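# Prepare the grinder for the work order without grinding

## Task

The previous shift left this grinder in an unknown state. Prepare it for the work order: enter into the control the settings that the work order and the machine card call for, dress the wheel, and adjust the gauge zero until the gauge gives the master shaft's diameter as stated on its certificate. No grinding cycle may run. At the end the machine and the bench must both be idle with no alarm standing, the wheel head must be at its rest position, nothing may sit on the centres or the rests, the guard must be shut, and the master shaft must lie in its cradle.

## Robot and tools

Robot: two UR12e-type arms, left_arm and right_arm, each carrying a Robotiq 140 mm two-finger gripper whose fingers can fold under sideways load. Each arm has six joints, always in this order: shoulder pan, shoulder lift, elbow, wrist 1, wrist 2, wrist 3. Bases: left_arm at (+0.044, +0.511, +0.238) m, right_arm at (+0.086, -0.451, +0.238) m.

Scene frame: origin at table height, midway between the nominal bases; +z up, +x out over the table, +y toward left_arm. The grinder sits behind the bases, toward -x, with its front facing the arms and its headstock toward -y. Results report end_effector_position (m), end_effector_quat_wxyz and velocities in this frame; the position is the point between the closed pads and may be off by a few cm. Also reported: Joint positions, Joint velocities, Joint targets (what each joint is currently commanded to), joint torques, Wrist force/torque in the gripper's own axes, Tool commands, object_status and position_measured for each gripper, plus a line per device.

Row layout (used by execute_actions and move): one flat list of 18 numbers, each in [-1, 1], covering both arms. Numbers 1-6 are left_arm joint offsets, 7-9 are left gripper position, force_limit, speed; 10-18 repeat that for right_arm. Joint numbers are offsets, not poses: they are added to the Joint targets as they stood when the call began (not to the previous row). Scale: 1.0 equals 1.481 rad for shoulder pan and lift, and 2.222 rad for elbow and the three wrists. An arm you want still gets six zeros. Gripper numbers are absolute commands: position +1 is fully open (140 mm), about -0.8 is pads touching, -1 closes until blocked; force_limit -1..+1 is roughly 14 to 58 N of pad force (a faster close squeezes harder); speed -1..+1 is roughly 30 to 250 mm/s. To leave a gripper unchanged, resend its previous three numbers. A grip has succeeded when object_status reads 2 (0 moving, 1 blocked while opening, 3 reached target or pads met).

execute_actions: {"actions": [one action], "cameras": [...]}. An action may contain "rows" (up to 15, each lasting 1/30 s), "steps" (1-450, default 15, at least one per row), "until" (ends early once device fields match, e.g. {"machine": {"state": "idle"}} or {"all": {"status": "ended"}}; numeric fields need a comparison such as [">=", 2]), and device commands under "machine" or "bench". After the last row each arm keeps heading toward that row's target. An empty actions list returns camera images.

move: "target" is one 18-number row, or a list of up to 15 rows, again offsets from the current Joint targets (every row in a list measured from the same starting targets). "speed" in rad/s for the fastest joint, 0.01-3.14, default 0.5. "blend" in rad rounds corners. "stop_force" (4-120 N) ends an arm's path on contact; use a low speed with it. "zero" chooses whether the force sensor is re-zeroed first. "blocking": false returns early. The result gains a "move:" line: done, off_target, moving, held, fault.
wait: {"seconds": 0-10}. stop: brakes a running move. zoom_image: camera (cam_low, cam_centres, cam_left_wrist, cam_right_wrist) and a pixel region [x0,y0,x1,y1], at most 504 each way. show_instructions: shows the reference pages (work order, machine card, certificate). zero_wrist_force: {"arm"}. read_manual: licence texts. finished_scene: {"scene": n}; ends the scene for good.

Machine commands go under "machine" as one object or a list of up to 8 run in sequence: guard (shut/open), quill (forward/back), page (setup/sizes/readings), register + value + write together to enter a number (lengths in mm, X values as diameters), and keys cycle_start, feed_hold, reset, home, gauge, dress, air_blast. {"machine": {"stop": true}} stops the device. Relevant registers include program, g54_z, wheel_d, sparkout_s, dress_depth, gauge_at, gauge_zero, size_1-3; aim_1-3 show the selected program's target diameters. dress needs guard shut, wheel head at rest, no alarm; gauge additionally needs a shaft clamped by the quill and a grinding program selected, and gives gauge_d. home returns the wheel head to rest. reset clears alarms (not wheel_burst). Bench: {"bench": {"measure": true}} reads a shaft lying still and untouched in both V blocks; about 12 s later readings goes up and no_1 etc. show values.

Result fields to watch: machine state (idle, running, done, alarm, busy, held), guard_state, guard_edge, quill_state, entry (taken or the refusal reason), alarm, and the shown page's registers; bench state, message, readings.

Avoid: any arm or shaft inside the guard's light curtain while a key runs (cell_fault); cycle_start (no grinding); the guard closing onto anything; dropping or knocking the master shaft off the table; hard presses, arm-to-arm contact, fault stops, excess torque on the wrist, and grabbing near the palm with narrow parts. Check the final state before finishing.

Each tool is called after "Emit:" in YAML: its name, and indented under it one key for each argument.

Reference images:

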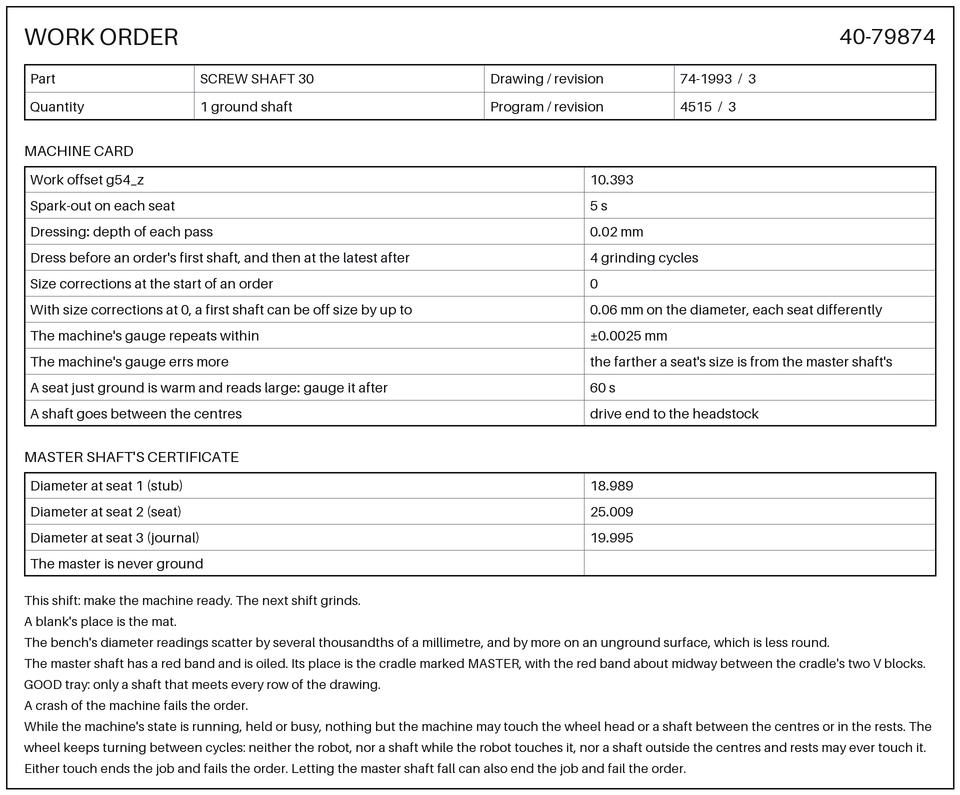

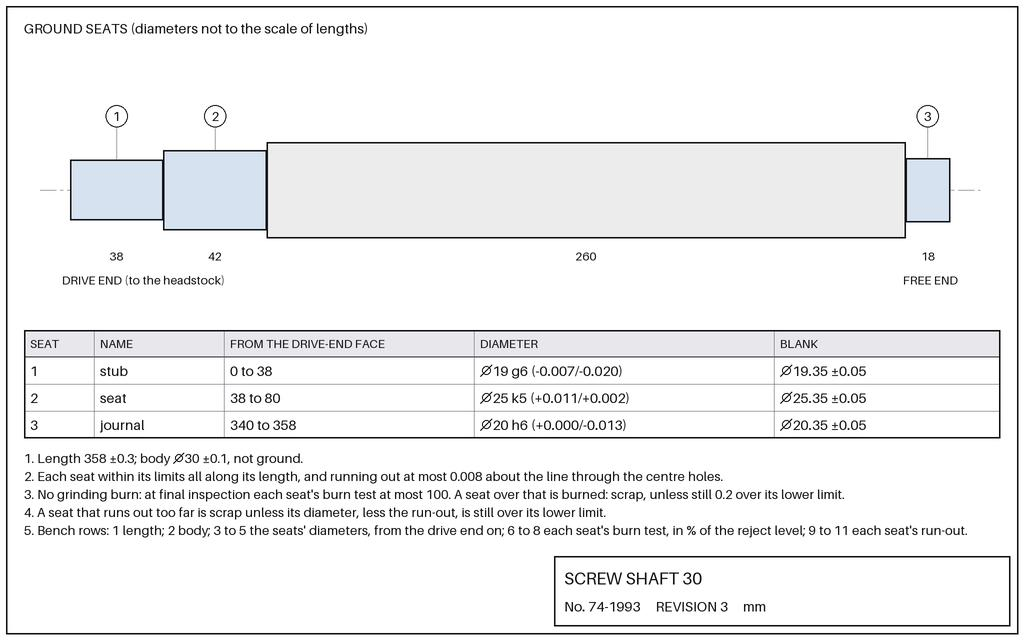

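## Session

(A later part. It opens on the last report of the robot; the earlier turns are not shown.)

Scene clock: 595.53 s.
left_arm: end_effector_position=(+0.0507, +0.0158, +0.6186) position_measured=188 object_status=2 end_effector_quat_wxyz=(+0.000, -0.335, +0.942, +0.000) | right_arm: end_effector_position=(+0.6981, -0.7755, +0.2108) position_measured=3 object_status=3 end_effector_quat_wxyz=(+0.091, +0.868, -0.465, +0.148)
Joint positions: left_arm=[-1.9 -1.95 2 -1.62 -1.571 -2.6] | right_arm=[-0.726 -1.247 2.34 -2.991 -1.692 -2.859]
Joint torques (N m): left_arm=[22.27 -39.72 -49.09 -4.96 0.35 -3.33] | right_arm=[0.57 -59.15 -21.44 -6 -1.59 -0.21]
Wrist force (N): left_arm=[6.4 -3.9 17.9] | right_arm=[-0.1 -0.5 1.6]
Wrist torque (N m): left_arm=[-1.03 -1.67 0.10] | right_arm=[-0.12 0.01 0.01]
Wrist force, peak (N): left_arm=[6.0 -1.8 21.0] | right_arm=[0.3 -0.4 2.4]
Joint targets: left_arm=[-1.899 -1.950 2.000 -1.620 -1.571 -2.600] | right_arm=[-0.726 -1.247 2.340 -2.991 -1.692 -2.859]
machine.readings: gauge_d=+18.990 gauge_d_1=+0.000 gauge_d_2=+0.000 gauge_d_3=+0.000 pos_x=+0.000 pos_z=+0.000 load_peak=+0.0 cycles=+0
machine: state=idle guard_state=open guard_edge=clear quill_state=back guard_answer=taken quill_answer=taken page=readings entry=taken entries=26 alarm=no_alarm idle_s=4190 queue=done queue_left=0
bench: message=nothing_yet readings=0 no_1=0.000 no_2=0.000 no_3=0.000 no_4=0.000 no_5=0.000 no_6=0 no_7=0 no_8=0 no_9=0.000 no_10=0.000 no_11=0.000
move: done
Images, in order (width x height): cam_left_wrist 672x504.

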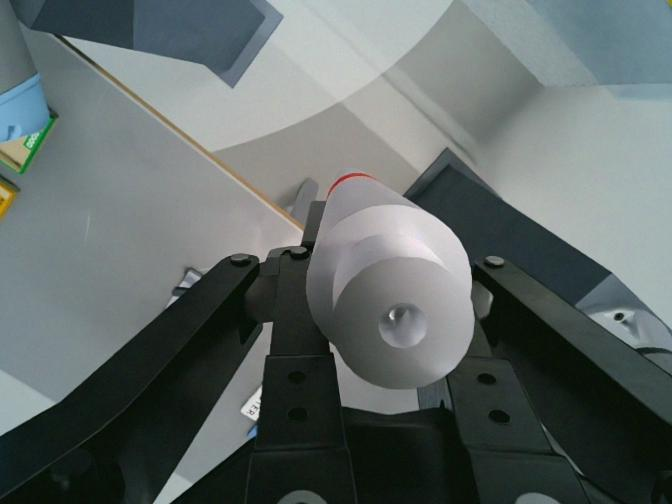

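Emit:
move:
  target: [0.5065,0.0660,0.1085,-0.1529,0,-0.7680,-1,1,-1,0,0,0,0,0,0,1,1,1]
  speed: 0.3
  cameras: ["cam_left_wrist","cam_low"]

Scene clock: 635.53 s.
left_arm: end_effector_position=(+0.3925, +0.1397, +0.4501) position_measured=188 object_status=2 end_effector_quat_wxyz=(+0.000, +1.000, -0.001, +0.000) | right_arm: end_effector_position=(+0.6981, -0.7755, +0.2108) position_measured=3 object_status=3 end_effector_quat_wxyz=(+0.091, +0.868, -0.465, +0.148)
Joint positions: left_arm=[-1.149 -1.852 2.241 -1.96 -1.571 -4.306] | right_arm=[-0.726 -1.247 2.34 -2.991 -1.692 -2.859]
Joint torques (N m): left_arm=[19.96 -10.84 -44.75 -8.25 -2.89 -3.26] | right_arm=[0.82 -60.16 -21.53 -6.12 -1.68 0.05]
Wrist force (N): left_arm=[5.9 -3.7 17.9] | right_arm=[0.0 -0.4 2.1]
Wrist torque (N m): left_arm=[-0.95 -1.56 0.10] | right_arm=[-0.10 -0.01 0.01]
Wrist force, peak (N): left_arm=[7.2 -4.7 18.5] | right_arm=[0.1 -0.7 2.2]
Joint targets: left_arm=[-1.149 -1.852 2.241 -1.960 -1.571 -4.307] | right_arm=[-0.726 -1.247 2.340 -2.991 -1.692 -2.859]
machine.readings: gauge_d=+18.990 gauge_d_1=+0.000 gauge_d_2=+0.000 gauge_d_3=+0.000 pos_x=+0.000 pos_z=+0.000 load_peak=+0.0 cycles=+0
machine: state=idle guard_state=open guard_edge=clear quill_state=back guard_answer=taken quill_answer=taken page=readings entry=taken entries=26 alarm=no_alarm idle_s=4229 queue=done queue_left=0
bench: message=nothing_yet readings=0 no_1=0.000 no_2=0.000 no_3=0.000 no_4=0.000 no_5=0.000 no_6=0 no_7=0 no_8=0 no_9=0.000 no_10=0.000 no_11=0.000
move: done
Images, in order (width x height): cam_low 672x504, cam_left_wrist 672x504.

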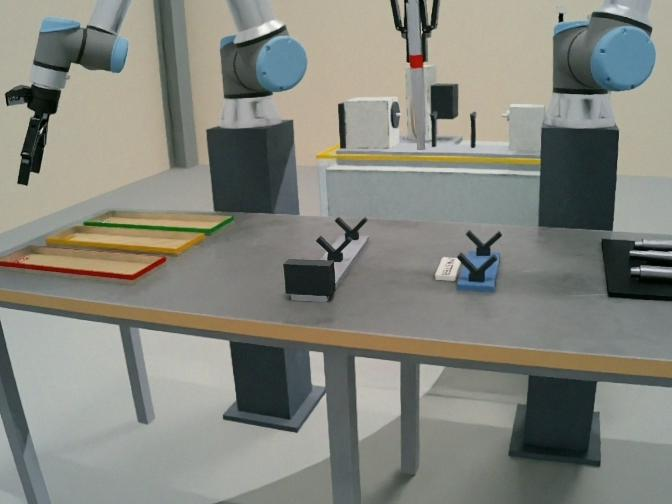

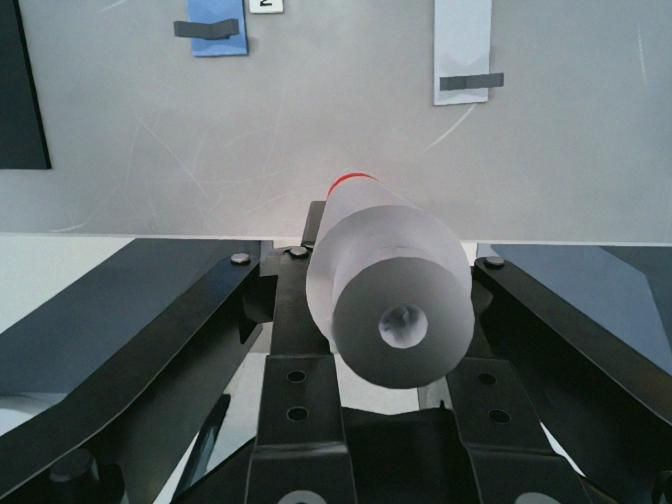

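Emit:
move:
  target: [0,0.2049,0.1035,-0.2400,0,0,-1,1,-1,0,0,0,0,0,0,1,1,1]
  speed: 0.15
  stop_force: 8
  cameras: ["cam_left_wrist","cam_low"]

Scene clock: 647.73 s.
left_arm: end_effector_position=(+0.3928, +0.1390, +0.2383) position_measured=188 object_status=2 end_effector_quat_wxyz=(+0.000, +1.000, -0.001, +0.000) | right_arm: end_effector_position=(+0.6981, -0.7755, +0.2108) position_measured=3 object_status=3 end_effector_quat_wxyz=(+0.091, +0.868, -0.465, +0.148)
Joint positions: left_arm=[-1.149 -1.554 2.468 -2.485 -1.571 -4.307] | right_arm=[-0.726 -1.247 2.34 -2.991 -1.692 -2.859]
Joint torques (N m): left_arm=[13.86 -55.66 -46.27 -7.3 -2.68 -3.48] | right_arm=[0.15 -58.91 -21.18 -6.13 -1.85 -0.19]
Wrist force (N): left_arm=[7.4 -3.2 17.7] | right_arm=[0.0 -0.7 1.8]
Wrist torque (N m): left_arm=[-0.87 -1.95 0.09] | right_arm=[-0.17 -0.01 0.01]
Wrist force, peak (N): left_arm=[10.6 -5.5 -27.2] | right_arm=[0.5 -0.6 2.3]
Joint targets: left_arm=[-1.149 -1.554 2.468 -2.485 -1.571 -4.307] | right_arm=[-0.726 -1.247 2.340 -2.991 -1.692 -2.859]
machine.readings: gauge_d=+18.990 gauge_d_1=+0.000 gauge_d_2=+0.000 gauge_d_3=+0.000 pos_x=+0.000 pos_z=+0.000 load_peak=+0.0 cycles=+0
machine: state=idle guard_state=open guard_edge=clear quill_state=back guard_answer=taken quill_answer=taken page=readings entry=taken entries=26 alarm=no_alarm idle_s=4241 queue=done queue_left=0
bench: message=nothing_yet readings=0 no_1=0.000 no_2=0.000 no_3=0.000 no_4=0.000 no_5=0.000 no_6=0 no_7=0 no_8=0 no_9=0.000 no_10=0.000 no_11=0.000
move: contact (left_arm)
Images, in order (width x height): cam_low 672x504, cam_left_wrist 672x504.

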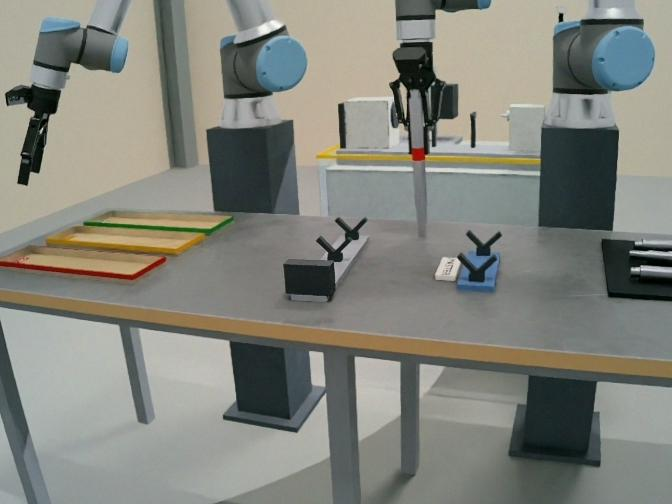

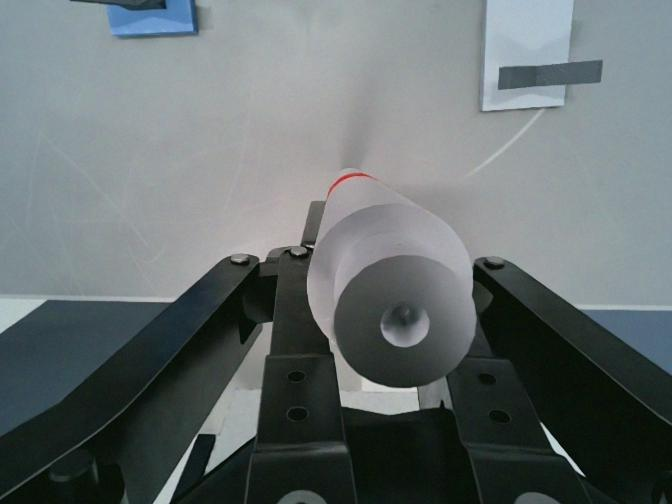

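Emit:
move:
  target:
    - [0.0890,0.0893,-0.0361,-0.0233,0,0.0595,-1,1,-1,0,0,0,0,0,0,1,1,1]
    - [0.1485,0.1894,-0.0649,-0.0612,0,0.0992,-1,1,-1,0,0,0,0,0,0,1,1,1]
  speed: 0.1
  blend: 0.03
  stop_force: 25
  cameras: ["cam_left_wrist","cam_low"]

Scene clock: 682.70 s.
left_arm: end_effector_position=(+0.5266, +0.1395, +0.1682) position_measured=189 object_status=2 end_effector_quat_wxyz=(+0.000, +1.000, -0.001, +0.000) | right_arm: end_effector_position=(+0.6981, -0.7755, +0.2108) position_measured=3 object_status=3 end_effector_quat_wxyz=(+0.091, +0.868, -0.465, +0.148)
Joint positions: left_arm=[-0.929 -1.273 2.323 -2.621 -1.571 -4.086] | right_arm=[-0.726 -1.247 2.34 -2.991 -1.692 -2.859]
Joint torques (N m): left_arm=[22.44 -41.73 -39.76 -8.47 -0.9 3.86] | right_arm=[0 -59.01 -21.11 -6.32 -1.83 -0.07]
Wrist force (N): left_arm=[7.9 -2.6 15.4] | right_arm=[0.1 -0.8 1.9]
Wrist torque (N m): left_arm=[-0.82 -2.17 -0.19] | right_arm=[-0.18 -0.01 0.02]
Wrist force, peak (N): left_arm=[13.0 -5.9 -29.6] | right_arm=[0.0 -0.6 2.4]
Joint targets: left_arm=[-0.929 -1.273 2.323 -2.621 -1.571 -4.086] | right_arm=[-0.726 -1.247 2.340 -2.991 -1.692 -2.859]
machine.readings: gauge_d=+18.990 gauge_d_1=+0.000 gauge_d_2=+0.000 gauge_d_3=+0.000 pos_x=+0.000 pos_z=+0.000 load_peak=+0.0 cycles=+0
machine: state=idle guard_state=open guard_edge=clear quill_state=back guard_answer=taken quill_answer=taken page=readings entry=taken entries=26 alarm=no_alarm idle_s=4276 queue=done queue_left=0
bench: message=nothing_yet readings=0 no_1=0.000 no_2=0.000 no_3=0.000 no_4=0.000 no_5=0.000 no_6=0 no_7=0 no_8=0 no_9=0.000 no_10=0.000 no_11=0.000
move: done
Images, in order (width x height): cam_low 672x504, cam_left_wrist 672x504.

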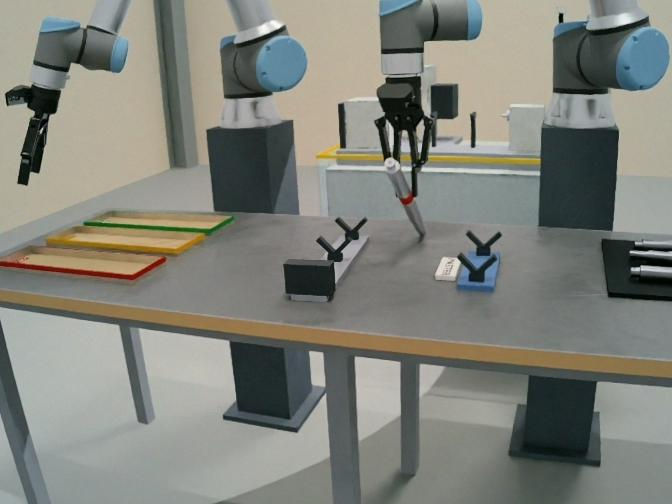

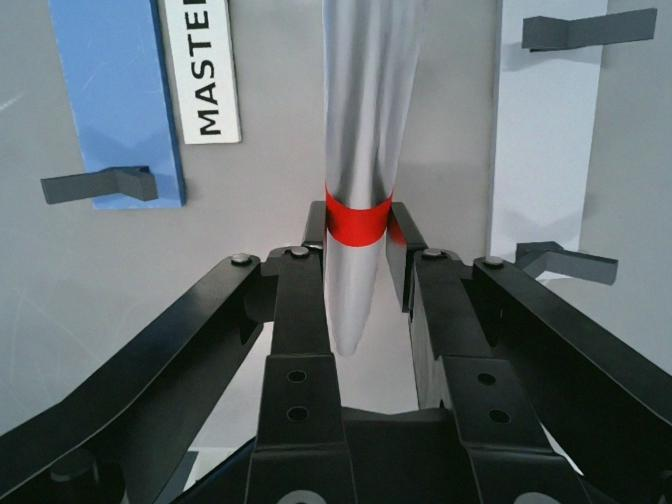

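Emit:
move:
  target:
    - [0.0366,0.1061,-0.0219,-0.0487,0,0.0241,-1,1,-1,0,0,0,0,0,0,1,1,1]
    - [0.0475,0.1697,-0.0308,-0.0822,0,0.0314,-1,1,-1,0,0,0,0,0,0,1,1,1]
  speed: 0.08
  blend: 0.03
  stop_force: 25
  cameras: ["cam_left_wrist","cam_low"]

Scene clock: 710.60 s.
left_arm: end_effector_position=(+0.5816, +0.1377, +0.0629) position_measured=233 object_status=3 end_effector_quat_wxyz=(+0.002, +1.000, +0.000, +0.001) | right_arm: end_effector_position=(+0.6981, -0.7755, +0.2108) position_measured=3 object_status=3 end_effector_quat_wxyz=(+0.091, +0.868, -0.465, +0.148)
Joint positions: left_arm=[-0.859 -1.023 2.254 -2.806 -1.572 -4.016] | right_arm=[-0.726 -1.247 2.34 -2.991 -1.692 -2.859]
Joint torques (N m): left_arm=[2.48 -63.15 -18.47 -4.75 -0.22 0.01] | right_arm=[0.5 -59.3 -21.8 -6.14 -1.63 0.01]
Wrist force (N): left_arm=[-2.0 -2.0 -30.9] | right_arm=[0.1 -0.5 1.8]
Wrist torque (N m): left_arm=[-0.67 -2.54 -0.18] | right_arm=[-0.13 -0.03 0.02]
Wrist force, peak (N): left_arm=[-15.6 -1.9 -174.0] | right_arm=[-0.1 -0.4 2.5]
Joint targets: left_arm=[-0.859 -1.023 2.254 -2.806 -1.572 -4.016] | right_arm=[-0.726 -1.247 2.340 -2.991 -1.692 -2.859]
Tool commands: left_gripper/position=-1.0 left_gripper/force_limit=+1.0 left_gripper/speed=-1.0 right_gripper/position=+1.0 right_gripper/force_limit=+1.0 right_gripper/speed=+1.0
FORCE FAULT: contact force on the left arm reached its limit, and that arm stopped for 10 seconds. The contact can be on any part of that arm, not only on its tool. That arm's remaining commands of this call were not run. That arm's target is now where it stood when the stop ended, not its last command. That arm accepts commands again.
machine.readings: gauge_d=+18.990 gauge_d_1=+0.000 gauge_d_2=+0.000 gauge_d_3=+0.000 pos_x=+0.000 pos_z=+0.000 load_peak=+0.0 cycles=+0
machine: state=idle guard_state=open guard_edge=clear quill_state=back guard_answer=taken quill_answer=taken page=readings entry=taken entries=26 alarm=no_alarm idle_s=4303 queue=done queue_left=0
bench: message=nothing_yet readings=0 no_1=0.000 no_2=0.000 no_3=0.000 no_4=0.000 no_5=0.000 no_6=0 no_7=0 no_8=0 no_9=0.000 no_10=0.000 no_11=0.000
move: fault (left_arm; stop_force had ended the path)
Images, in order (width x height): cam_low 672x504, cam_left_wrist 672x504.

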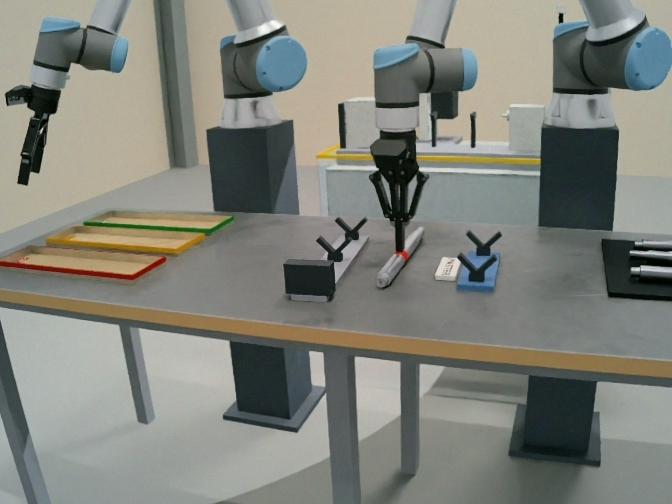

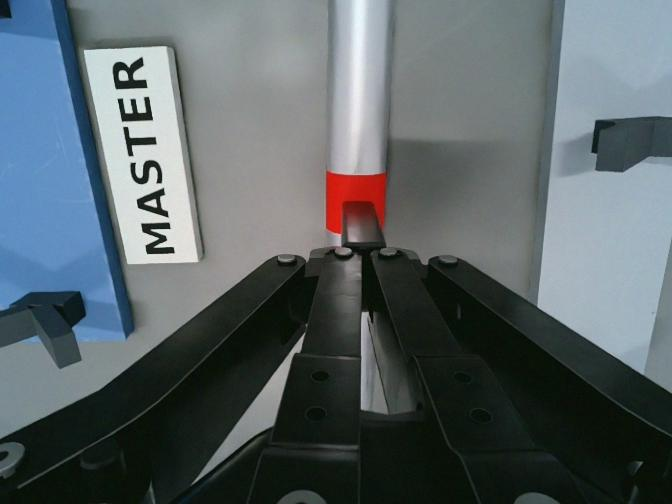

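Emit:
move:
  target:
    - [0,-0.03,-0.003,0.0232,0,0,-1,1,-1,0,0,0,0,0,0,1,1,1]
    - [0,-0.2274,-0.0226,0.1761,0,0,-1,1,-1,0,0,0,0,0,0,1,1,1]
  speed: [0.05,0.2]
  blend: 0.01
  cameras: ["cam_left_wrist","cam_low"]

Emit:
execute_actions:
  actions:
    - {"rows": [[0,0,0,0,0,0,0.2,1,-1,0,0,0,0,0,0,1,1,1]], "steps": 90}
  cameras: ["cam_left_wrist"]

Scene clock: 724.07 s.
left_arm: end_effector_position=(+0.5797, +0.1399, +0.2501) position_measured=233 object_status=3 end_effector_quat_wxyz=(+0.000, +1.000, +0.000, +0.000) end_effector_velocity=(+0.000, +0.000, +0.001) end_effector_angular_velocity=(+0.002, +0.001, +0.001) | right_arm: end_effector_position=(+0.6981, -0.7755, +0.2108) position_measured=3 object_status=3 end_effector_quat_wxyz=(+0.091, +0.868, -0.465, +0.148)
Joint positions: left_arm=[-0.859 -1.359 2.204 -2.415 -1.572 -4.016] | right_arm=[-0.726 -1.247 2.34 -2.991 -1.692 -2.859]
Joint velocities: left_arm=[0 -0.002 -0.002 0.006 0 -0.001] | right_arm=[within noise]
Joint torques (N m): left_arm=[1.35 -69.79 -41.07 -2.46 -0.29 0.03] | right_arm=[1.4 -58.49 -21.97 -6.15 -1.5 0.03]
Wrist force (N): left_arm=[8.7 -3.1 -0.1] | right_arm=[0.0 -0.4 2.1]
Wrist torque (N m): left_arm=[-0.85 -2.05 -0.16] | right_arm=[-0.10 0.00 0.01]
Wrist force, peak (N): left_arm=[-1.9 -1.9 -31.3] | right_arm=[0.2 -0.4 2.5]
Joint targets: left_arm=[-0.859 -1.360 2.204 -2.415 -1.572 -4.016] | right_arm=[-0.726 -1.247 2.340 -2.991 -1.692 -2.859]
machine.readings: gauge_d=+18.990 gauge_d_1=+0.000 gauge_d_2=+0.000 gauge_d_3=+0.000 pos_x=+0.000 pos_z=+0.000 load_peak=+0.0 cycles=+0
machine: state=idle guard_state=open guard_edge=clear quill_state=back guard_answer=taken quill_answer=taken page=readings entry=taken entries=26 alarm=no_alarm idle_s=4317 queue=done queue_left=0
bench: message=nothing_yet readings=0 no_1=0.000 no_2=0.000 no_3=0.000 no_4=0.000 no_5=0.000 no_6=0 no_7=0 no_8=0 no_9=0.000 no_10=0.000 no_11=0.000
move: done
Images, in order (width x height): cam_low 672x504, cam_left_wrist 672x504.

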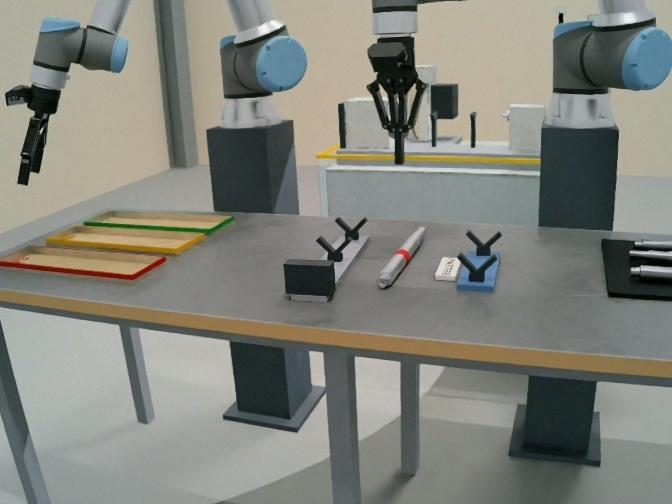

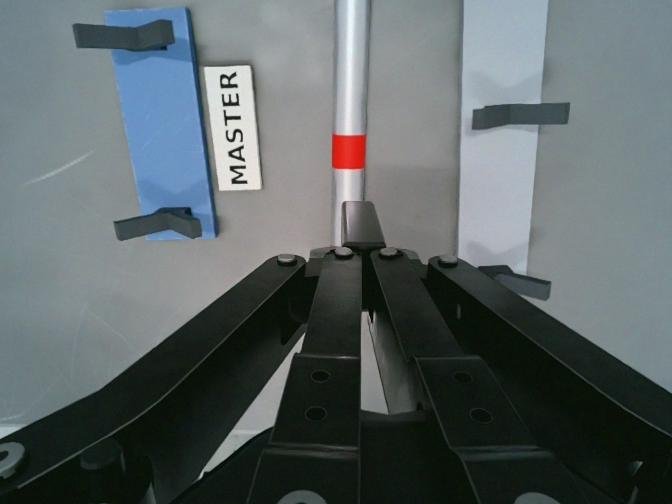

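Scene clock: 727.27 s.
left_arm: end_effector_position=(+0.5797, +0.1399, +0.2503) position_measured=104 object_status=3 end_effector_quat_wxyz=(+0.000, +1.000, +0.000, +0.000) | right_arm: end_effector_position=(+0.6981, -0.7755, +0.2108) position_measured=3 object_status=3 end_effector_quat_wxyz=(+0.091, +0.868, -0.465, +0.148)
Joint positions: left_arm=[-0.859 -1.36 2.204 -2.415 -1.572 -4.016] | right_arm=[-0.726 -1.247 2.34 -2.991 -1.692 -2.859]
Joint torques (N m): left_arm=[1.22 -67.23 -41.24 -2.89 -0.18 -0.03] | right_arm=[0.65 -59.19 -21.29 -6.14 -1.54 -0.12]
Wrist force (N): left_arm=[8.9 -3.0 0.0] | right_arm=[0.1 -0.7 2.0]
Wrist torque (N m): left_arm=[-0.83 -2.10 -0.16] | right_arm=[-0.16 -0.02 0.01]
Wrist force, peak (N): left_arm=[9.4 -3.0 0.0] | right_arm=[0.4 -0.8 2.3]
Joint targets: left_arm=[-0.859 -1.360 2.204 -2.415 -1.572 -4.016] | right_arm=[-0.726 -1.247 2.340 -2.991 -1.692 -2.859]
machine.readings: gauge_d=+18.990 gauge_d_1=+0.000 gauge_d_2=+0.000 gauge_d_3=+0.000 pos_x=+0.000 pos_z=+0.000 load_peak=+0.0 cycles=+0
machine: state=idle guard_state=open guard_edge=clear quill_state=back guard_answer=taken quill_answer=taken page=readings entry=taken entries=26 alarm=no_alarm idle_s=4320 queue=done queue_left=0
bench: message=nothing_yet readings=0 no_1=0.000 no_2=0.000 no_3=0.000 no_4=0.000 no_5=0.000 no_6=0 no_7=0 no_8=0 no_9=0.000 no_10=0.000 no_11=0.000
Images, in order (width x height): cam_left_wrist 672x504.

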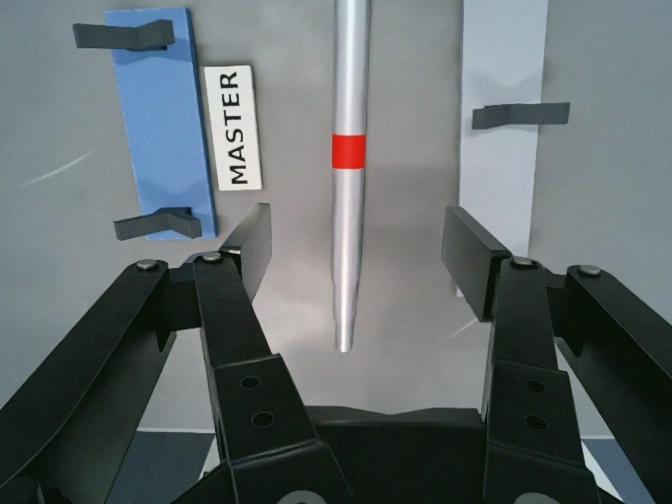

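Emit:
move:
  target: [-0.0057,0.2584,0.0279,-0.2,0.0004,0.0014,0.2,1,-1,0,0,0,0,0,0,1,1,1]
  speed: 0.15
  stop_force: 12
  cameras: ["cam_left_wrist"]

Scene clock: 748.27 s.
left_arm: end_effector_position=(+0.5728, +0.1405, +0.0371) position_measured=104 object_status=3 end_effector_quat_wxyz=(+0.000, +1.000, -0.006, +0.000) | right_arm: end_effector_position=(+0.6981, -0.7755, +0.2108) position_measured=3 object_status=3 end_effector_quat_wxyz=(+0.091, +0.868, -0.465, +0.148)
Joint positions: left_arm=[-0.867 -0.977 2.266 -2.859 -1.571 -4.013] | right_arm=[-0.726 -1.247 2.34 -2.991 -1.692 -2.859]
Joint torques (N m): left_arm=[-17.96 -46.09 -7.13 -6.45 3.39 3.71] | right_arm=[0.46 -59.64 -21.9 -6.2 -1.53 -0.05]
Wrist force (N): left_arm=[9.0 -3.3 -0.2] | right_arm=[0.5 -0.5 2.1]
Wrist torque (N m): left_arm=[-0.92 -2.23 -0.16] | right_arm=[-0.12 -0.11 0.01]
Wrist force, peak (N): left_arm=[9.7 -3.2 -0.1] | right_arm=[0.2 -0.8 2.5]
Joint targets: left_arm=[-0.867 -0.977 2.266 -2.859 -1.571 -4.013] | right_arm=[-0.726 -1.247 2.340 -2.991 -1.692 -2.859]
machine.readings: gauge_d=+18.990 gauge_d_1=+0.000 gauge_d_2=+0.000 gauge_d_3=+0.000 pos_x=+0.000 pos_z=+0.000 load_peak=+0.0 cycles=+0
machine: state=idle guard_state=open guard_edge=clear quill_state=back guard_answer=taken quill_answer=taken page=readings entry=taken entries=26 alarm=no_alarm idle_s=4341 queue=done queue_left=0
bench: message=nothing_yet readings=0 no_1=0.000 no_2=0.000 no_3=0.000 no_4=0.000 no_5=0.000 no_6=0 no_7=0 no_8=0 no_9=0.000 no_10=0.000 no_11=0.000
move: done
Images, in order (width x height): cam_left_wrist 672x504.

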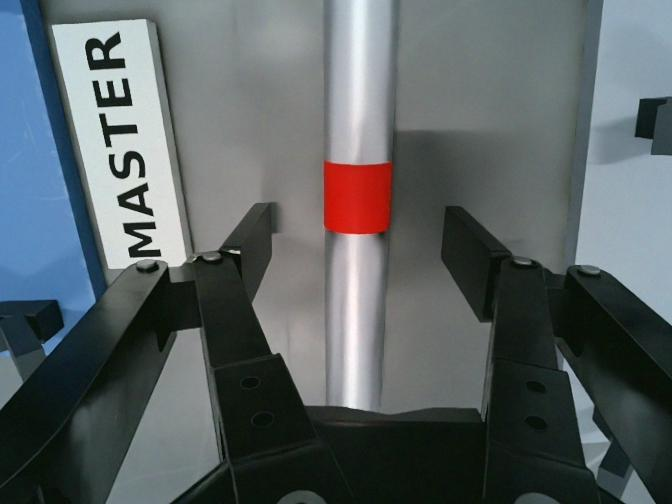

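Emit:
execute_actions:
  actions:
    - {"rows": [[0,0,0,0,0,0,-1,1,-1,0,0,0,0,0,0,1,1,1]], "steps": 120}
  cameras: ["cam_left_wrist"]

Scene clock: 755.73 s.
left_arm: end_effector_position=(+0.5728, +0.1405, +0.0370) position_measured=188 object_status=2 end_effector_quat_wxyz=(+0.000, +1.000, -0.006, +0.000) | right_arm: end_effector_position=(+0.6981, -0.7755, +0.2108) position_measured=3 object_status=3 end_effector_quat_wxyz=(+0.091, +0.868, -0.465, +0.148)
Joint positions: left_arm=[-0.867 -0.977 2.266 -2.859 -1.571 -4.013] | right_arm=[-0.726 -1.247 2.34 -2.991 -1.692 -2.859]
Joint torques (N m): left_arm=[1.33 -55.72 -20.72 -2.07 -2.87 3.53] | right_arm=[0.65 -58.85 -22.06 -6.11 -1.57 -0.13]
Wrist force (N): left_arm=[6.8 -6.3 -26.3] | right_arm=[0.0 -0.5 2.3]
Wrist torque (N m): left_arm=[-0.75 -2.24 -0.57] | right_arm=[-0.13 -0.01 0.01]
Wrist force, peak (N): left_arm=[7.4 -5.9 -27.0] | right_arm=[0.1 -0.8 2.7]
Joint targets: left_arm=[-0.867 -0.977 2.266 -2.859 -1.571 -4.013] | right_arm=[-0.726 -1.247 2.340 -2.991 -1.692 -2.859]
machine.readings: gauge_d=+18.990 gauge_d_1=+0.000 gauge_d_2=+0.000 gauge_d_3=+0.000 pos_x=+0.000 pos_z=+0.000 load_peak=+0.0 cycles=+0
machine: state=idle guard_state=open guard_edge=clear quill_state=back guard_answer=taken quill_answer=taken page=readings entry=taken entries=26 alarm=no_alarm idle_s=4348 queue=done queue_left=0
bench: message=nothing_yet readings=0 no_1=0.000 no_2=0.000 no_3=0.000 no_4=0.000 no_5=0.000 no_6=0 no_7=0 no_8=0 no_9=0.000 no_10=0.000 no_11=0.000
Images, in order (width x height): cam_left_wrist 672x504.

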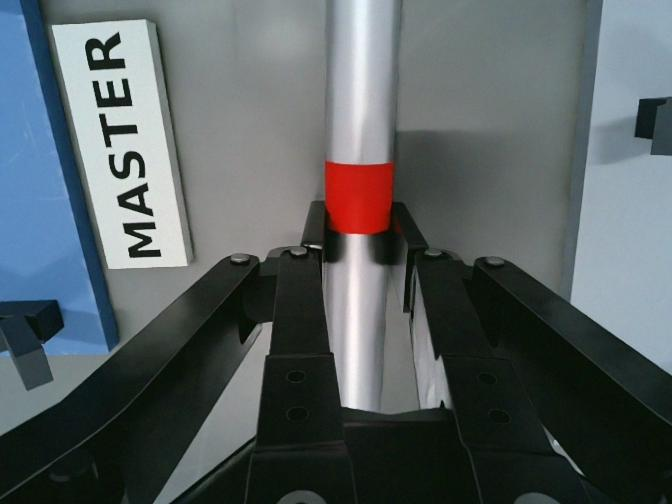

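Emit:
move:
  target: [0,-0.1369,-0.0018,0.0928,0,0,-1,1,-1,0,0,0,0,0,0,1,1,1]
  speed: 0.1
  cameras: ["cam_left_wrist","cam_low"]

Scene clock: 764.50 s.
left_arm: end_effector_position=(+0.5729, +0.1404, +0.1400) position_measured=188 object_status=2 end_effector_quat_wxyz=(+0.000, +1.000, -0.006, +0.000) | right_arm: end_effector_position=(+0.6981, -0.7755, +0.2108) position_measured=3 object_status=3 end_effector_quat_wxyz=(+0.091, +0.868, -0.465, +0.148)
Joint positions: left_arm=[-0.867 -1.179 2.262 -2.653 -1.571 -4.013] | right_arm=[-0.726 -1.247 2.34 -2.991 -1.692 -2.859]
Joint torques (N m): left_arm=[19.71 -88.2 -39.05 -5.08 -2.87 3.27] | right_arm=[0.13 -58.25 -21.85 -5.98 -1.69 -0.01]
Wrist force (N): left_arm=[8.8 -2.8 16.7] | right_arm=[-0.1 -0.5 1.9]
Wrist torque (N m): left_arm=[-0.84 -2.11 -0.13] | right_arm=[-0.12 0.01 0.01]
Wrist force, peak (N): left_arm=[7.0 -6.3 -26.6] | right_arm=[0.1 -0.7 2.5]
Joint targets: left_arm=[-0.867 -1.180 2.262 -2.653 -1.571 -4.013] | right_arm=[-0.726 -1.247 2.340 -2.991 -1.692 -2.859]
machine.readings: gauge_d=+18.990 gauge_d_1=+0.000 gauge_d_2=+0.000 gauge_d_3=+0.000 pos_x=+0.000 pos_z=+0.000 load_peak=+0.0 cycles=+0
machine: state=idle guard_state=open guard_edge=clear quill_state=back guard_answer=taken quill_answer=taken page=readings entry=taken entries=26 alarm=no_alarm idle_s=4357 queue=done queue_left=0
bench: message=nothing_yet readings=0 no_1=0.000 no_2=0.000 no_3=0.000 no_4=0.000 no_5=0.000 no_6=0 no_7=0 no_8=0 no_9=0.000 no_10=0.000 no_11=0.000
move: done
Images, in order (width x height): cam_low 672x504, cam_left_wrist 672x504.

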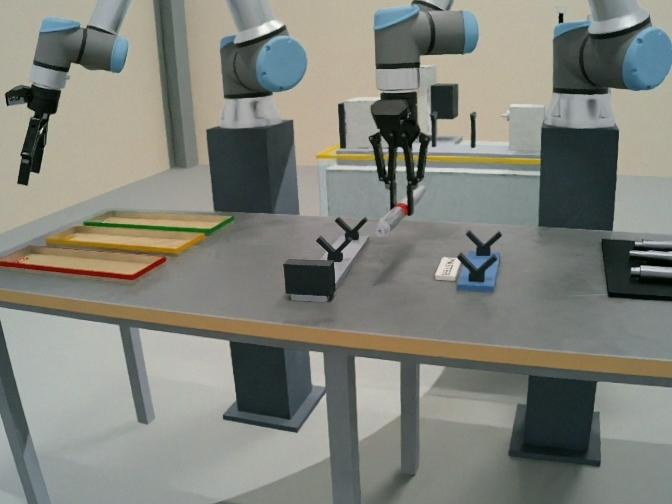

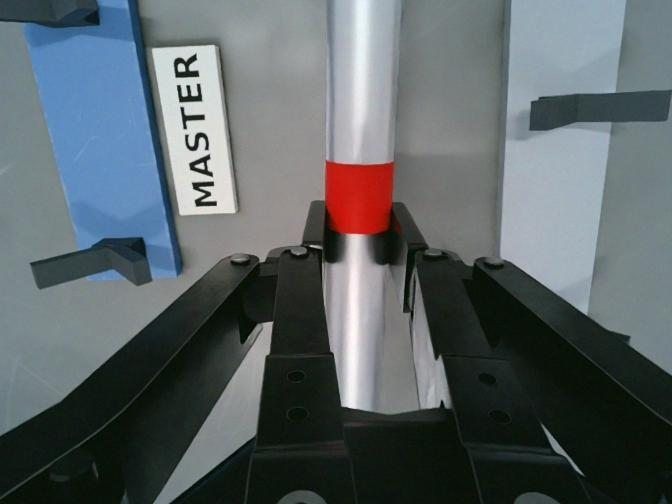

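Emit:
move:
  target: [0.1533,-0.0465,0.0572,-0.0261,0,0.0828,-1,1,-1,0,0,0,0,0,0,1,1,1]
  speed: 0.15
  cameras: ["cam_left_wrist","cam_low"]

Scene clock: 772.73 s.
left_arm: end_effector_position=(+0.5878, +0.3111, +0.1401) position_measured=188 object_status=2 end_effector_quat_wxyz=(+0.000, +1.000, +0.015, +0.000) | right_arm: end_effector_position=(+0.6981, -0.7755, +0.2108) position_measured=3 object_status=3 end_effector_quat_wxyz=(+0.091, +0.868, -0.465, +0.148)
Joint positions: left_arm=[-0.64 -1.248 2.388 -2.711 -1.571 -3.83] | right_arm=[-0.726 -1.247 2.34 -2.991 -1.692 -2.859]
Joint torques (N m): left_arm=[19.32 -71.38 -17.06 -8.12 -2.72 3.84] | right_arm=[-0.29 -58.7 -21.75 -6.19 -1.67 0.01]
Wrist force (N): left_arm=[9.0 -3.1 17.0] | right_arm=[0.1 -0.6 2.1]
Wrist torque (N m): left_arm=[-0.83 -2.13 -0.16] | right_arm=[-0.16 -0.03 0.01]
Wrist force, peak (N): left_arm=[8.9 -5.8 17.4] | right_arm=[0.2 -0.6 2.5]
Joint targets: left_arm=[-0.640 -1.249 2.389 -2.711 -1.571 -3.829] | right_arm=[-0.726 -1.247 2.340 -2.991 -1.692 -2.859]
machine.readings: gauge_d=+18.990 gauge_d_1=+0.000 gauge_d_2=+0.000 gauge_d_3=+0.000 pos_x=+0.000 pos_z=+0.000 load_peak=+0.0 cycles=+0
machine: state=idle guard_state=open guard_edge=clear quill_state=back guard_answer=taken quill_answer=taken page=readings entry=taken entries=26 alarm=no_alarm idle_s=4365 queue=done queue_left=0
bench: message=nothing_yet readings=0 no_1=0.000 no_2=0.000 no_3=0.000 no_4=0.000 no_5=0.000 no_6=0 no_7=0 no_8=0 no_9=0.000 no_10=0.000 no_11=0.000
move: done
Images, in order (width x height): cam_low 672x504, cam_left_wrist 672x504.

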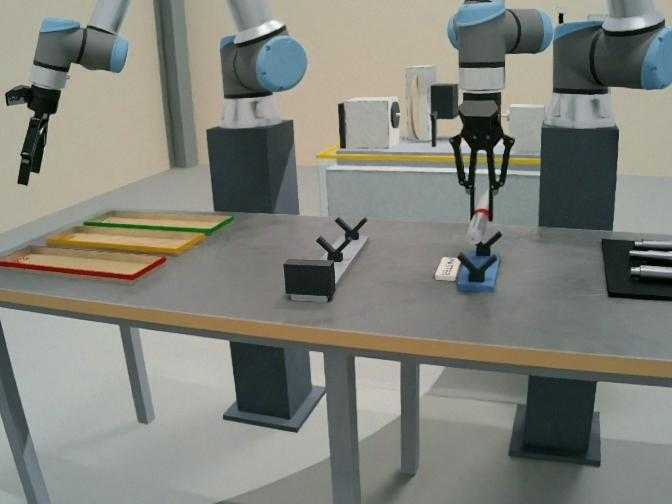

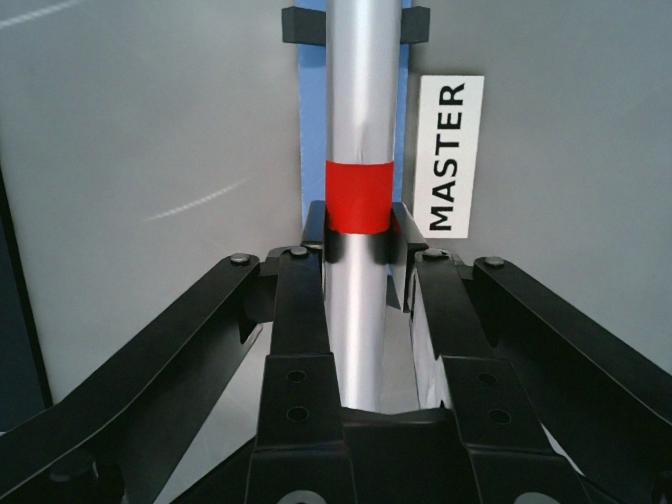

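Emit:
move:
  target: [0.0020,0.0988,0.0038,-0.0695,0,0.0014,-1,1,-1,0,0,0,0,0,0,1,1,1]
  speed: 0.04
  stop_force: 10
  cameras: ["cam_left_wrist"]

Scene clock: 784.97 s.
left_arm: end_effector_position=(+0.5883, +0.3129, +0.0783) position_measured=188 object_status=2 end_effector_quat_wxyz=(+0.000, +1.000, +0.015, +0.000) | right_arm: end_effector_position=(+0.6981, -0.7755, +0.2108) position_measured=3 object_status=3 end_effector_quat_wxyz=(+0.091, +0.868, -0.465, +0.148)
Joint positions: left_arm=[-0.637 -1.11 2.397 -2.858 -1.571 -3.826] | right_arm=[-0.726 -1.247 2.34 -2.991 -1.692 -2.859]
Joint torques (N m): left_arm=[17.12 -73.84 -11.37 -3.17 5.92 1.27] | right_arm=[0.91 -59.67 -21.47 -6.21 -1.72 0.06]
Wrist force (N): left_arm=[8.7 5.7 10.8] | right_arm=[0.0 -0.9 2.0]
Wrist torque (N m): left_arm=[-0.91 -2.21 -0.31] | right_arm=[-0.22 -0.01 0.01]
Wrist force, peak (N): left_arm=[9.2 -3.3 17.5] | right_arm=[-0.4 -0.8 2.5]
Joint targets: left_arm=[-0.637 -1.110 2.397 -2.858 -1.571 -3.826] | right_arm=[-0.726 -1.247 2.340 -2.991 -1.692 -2.859]
machine.readings: gauge_d=+18.990 gauge_d_1=+0.000 gauge_d_2=+0.000 gauge_d_3=+0.000 pos_x=+0.000 pos_z=+0.000 load_peak=+0.0 cycles=+0
machine: state=idle guard_state=open guard_edge=clear quill_state=back guard_answer=taken quill_answer=taken page=readings entry=taken entries=26 alarm=no_alarm idle_s=4377 queue=done queue_left=0
bench: message=nothing_yet readings=0 no_1=0.000 no_2=0.000 no_3=0.000 no_4=0.000 no_5=0.000 no_6=0 no_7=0 no_8=0 no_9=0.000 no_10=0.000 no_11=0.000
move: contact (left_arm)
Images, in order (width x height): cam_left_wrist 672x504.

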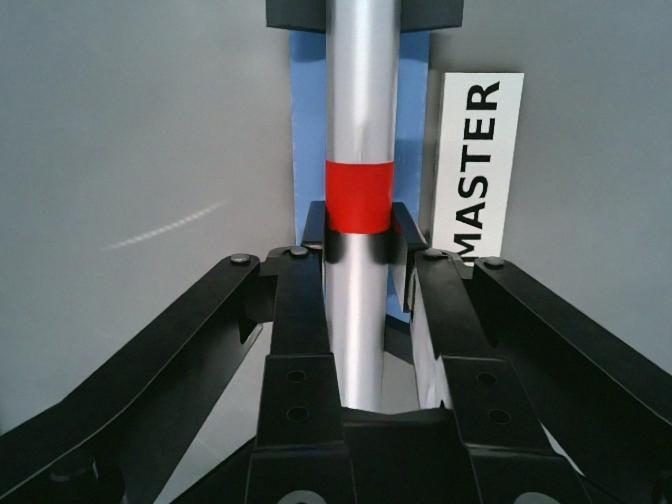

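Emit:
move:
  target: [-0.0007,0.0031,0,-0.0021,0,-0.0005,-1,1,-1,0,0,0,0,0,0,1,1,1]
  speed: 0.01
  stop_force: 12

Scene clock: 790.80 s.
left_arm: end_effector_position=(+0.5884, +0.3127, +0.0779) position_measured=188 object_status=2 end_effector_quat_wxyz=(+0.000, +1.000, +0.015, +0.000) | right_arm: end_effector_position=(+0.6981, -0.7755, +0.2108) position_measured=3 object_status=3 end_effector_quat_wxyz=(+0.091, +0.868, -0.465, +0.148)
Joint positions: left_arm=[-0.638 -1.109 2.397 -2.859 -1.571 -3.827] | right_arm=[-0.726 -1.247 2.34 -2.991 -1.692 -2.859]
Joint torques (N m): left_arm=[24.71 -71.35 -9.39 -1.59 1.9 4.05] | right_arm=[-0.51 -58.63 -21.38 -6.24 -1.53 0]
Wrist force (N): left_arm=[10.1 7.3 7.1] | right_arm=[0.1 -0.4 2.1]
Wrist torque (N m): left_arm=[-0.96 -2.05 -0.48] | right_arm=[-0.11 -0.02 0.01]
Wrist force, peak (N): left_arm=[8.8 5.9 11.2] | right_arm=[0.1 -0.6 2.6]
Joint targets: left_arm=[-0.638 -1.109 2.397 -2.859 -1.571 -3.827] | right_arm=[-0.726 -1.247 2.340 -2.991 -1.692 -2.859]
machine.readings: gauge_d=+18.990 gauge_d_1=+0.000 gauge_d_2=+0.000 gauge_d_3=+0.000 pos_x=+0.000 pos_z=+0.000 load_peak=+0.0 cycles=+0
machine: state=idle guard_state=open guard_edge=clear quill_state=back guard_answer=taken quill_answer=taken page=readings entry=taken entries=26 alarm=no_alarm idle_s=4383 queue=done queue_left=0
bench: message=nothing_yet readings=0 no_1=0.000 no_2=0.000 no_3=0.000 no_4=0.000 no_5=0.000 no_6=0 no_7=0 no_8=0 no_9=0.000 no_10=0.000 no_11=0.000
move: contact (left_arm)

Emit:
move:
  target: [-0.0015,0.0018,-0.0004,-0.0008,0,-0.001,-1,1,-1,0,0,0,0,0,0,1,1,1]
  speed: 0.01
  cameras: ["cam_left_wrist"]

Scene clock: 797.50 s.
left_arm: end_effector_position=(+0.5883, +0.3114, +0.0769) position_measured=188 object_status=2 end_effector_quat_wxyz=(+0.000, +1.000, +0.015, +0.000) | right_arm: end_effector_position=(+0.6981, -0.7755, +0.2108) position_measured=3 object_status=3 end_effector_quat_wxyz=(+0.091, +0.868, -0.465, +0.148)
Joint positions: left_arm=[-0.64 -1.106 2.396 -2.861 -1.571 -3.829] | right_arm=[-0.726 -1.247 2.34 -2.991 -1.692 -2.859]
Joint torques (N m): left_arm=[-28.41 -24.87 -27.1 -7.19 -0.48 -2.98] | right_arm=[1.66 -60.02 -21.5 -6.33 -1.51 -0.03]
Wrist force (N): left_arm=[5.4 -17.1 -29.8] | right_arm=[0.1 -0.6 2.2]
Wrist torque (N m): left_arm=[-0.30 -2.10 -0.85] | right_arm=[-0.14 -0.03 0.01]
Wrist force, peak (N): left_arm=[5.4 -17.1 -29.8] | right_arm=[0.0 -0.8 2.5]
Joint targets: left_arm=[-0.640 -1.106 2.396 -2.861 -1.571 -3.829] | right_arm=[-0.726 -1.247 2.340 -2.991 -1.692 -2.859]
machine.readings: gauge_d=+18.990 gauge_d_1=+0.000 gauge_d_2=+0.000 gauge_d_3=+0.000 pos_x=+0.000 pos_z=+0.000 load_peak=+0.0 cycles=+0
machine: state=idle guard_state=open guard_edge=clear quill_state=back guard_answer=taken quill_answer=taken page=readings entry=taken entries=26 alarm=no_alarm idle_s=4390 queue=done queue_left=0
bench: message=nothing_yet readings=0 no_1=0.000 no_2=0.000 no_3=0.000 no_4=0.000 no_5=0.000 no_6=0 no_7=0 no_8=0 no_9=0.000 no_10=0.000 no_11=0.000
move: done
Images, in order (width x height): cam_left_wrist 672x504.

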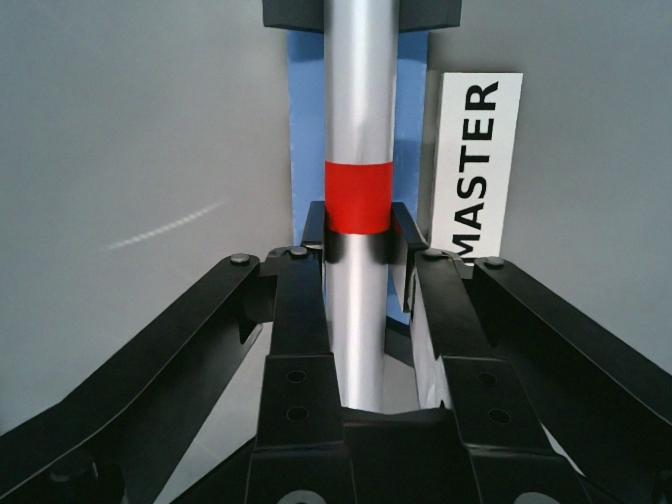

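Emit:
execute_actions:
  actions:
    - {"rows": [[0,0,0,0,0,0,0.2,1,-1,0,0,0,0,0,0,1,1,1]], "steps": 90}
  cameras: ["cam_left_wrist","cam_low"]

Scene clock: 804.33 s.
left_arm: end_effector_position=(+0.5883, +0.3112, +0.0768) position_measured=104 object_status=3 end_effector_quat_wxyz=(+0.000, +1.000, +0.015, +0.000) | right_arm: end_effector_position=(+0.6981, -0.7755, +0.2108) position_measured=3 object_status=3 end_effector_quat_wxyz=(+0.091, +0.868, -0.465, +0.148)
Joint positions: left_arm=[-0.64 -1.106 2.396 -2.861 -1.571 -3.829] | right_arm=[-0.726 -1.247 2.34 -2.991 -1.692 -2.859]
Joint torques (N m): left_arm=[20.08 -67.1 -7.5 -3.54 3.24 -2.78] | right_arm=[2.07 -59.23 -21.45 -6.3 -1.75 -0.07]
Wrist force (N): left_arm=[7.3 -2.2 0.3] | right_arm=[0.2 -0.7 2.1]
Wrist torque (N m): left_arm=[-0.57 -1.74 0.09] | right_arm=[-0.18 -0.04 0.01]
Wrist force, peak (N): left_arm=[6.6 -24.0 -30.4] | right_arm=[0.0 -1.0 2.4]
Joint targets: left_arm=[-0.640 -1.106 2.396 -2.861 -1.571 -3.829] | right_arm=[-0.726 -1.247 2.340 -2.991 -1.692 -2.859]
machine.readings: gauge_d=+18.990 gauge_d_1=+0.000 gauge_d_2=+0.000 gauge_d_3=+0.000 pos_x=+0.000 pos_z=+0.000 load_peak=+0.0 cycles=+0
machine: state=idle guard_state=open guard_edge=clear quill_state=back guard_answer=taken quill_answer=taken page=readings entry=taken entries=26 alarm=no_alarm idle_s=4396 queue=done queue_left=0
bench: message=nothing_yet readings=0 no_1=0.000 no_2=0.000 no_3=0.000 no_4=0.000 no_5=0.000 no_6=0 no_7=0 no_8=0 no_9=0.000 no_10=0.000 no_11=0.000
Images, in order (width x height): cam_low 672x504, cam_left_wrist 672x504.

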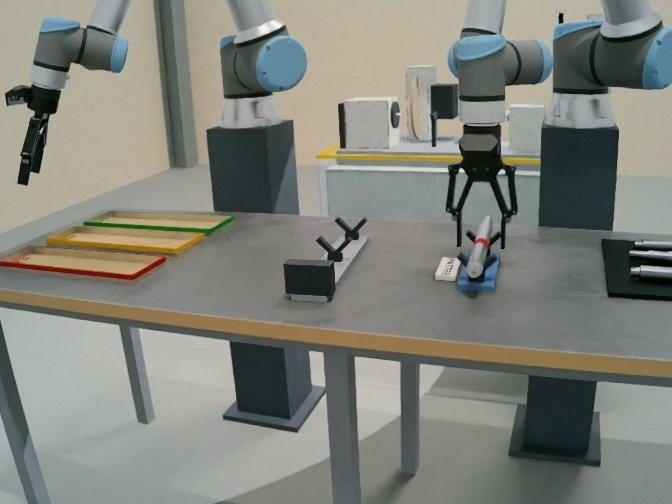

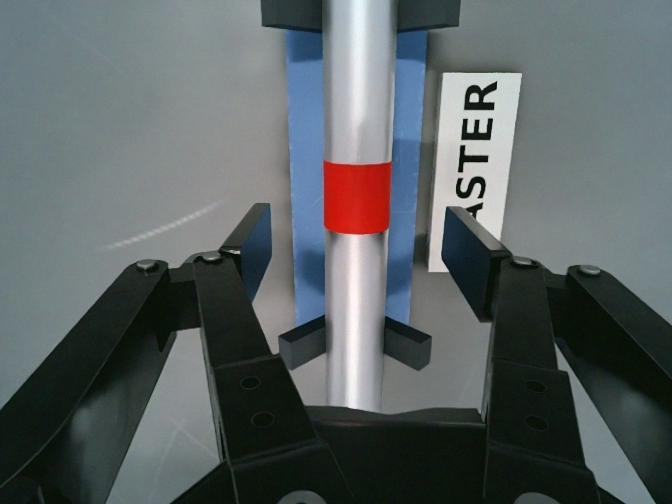

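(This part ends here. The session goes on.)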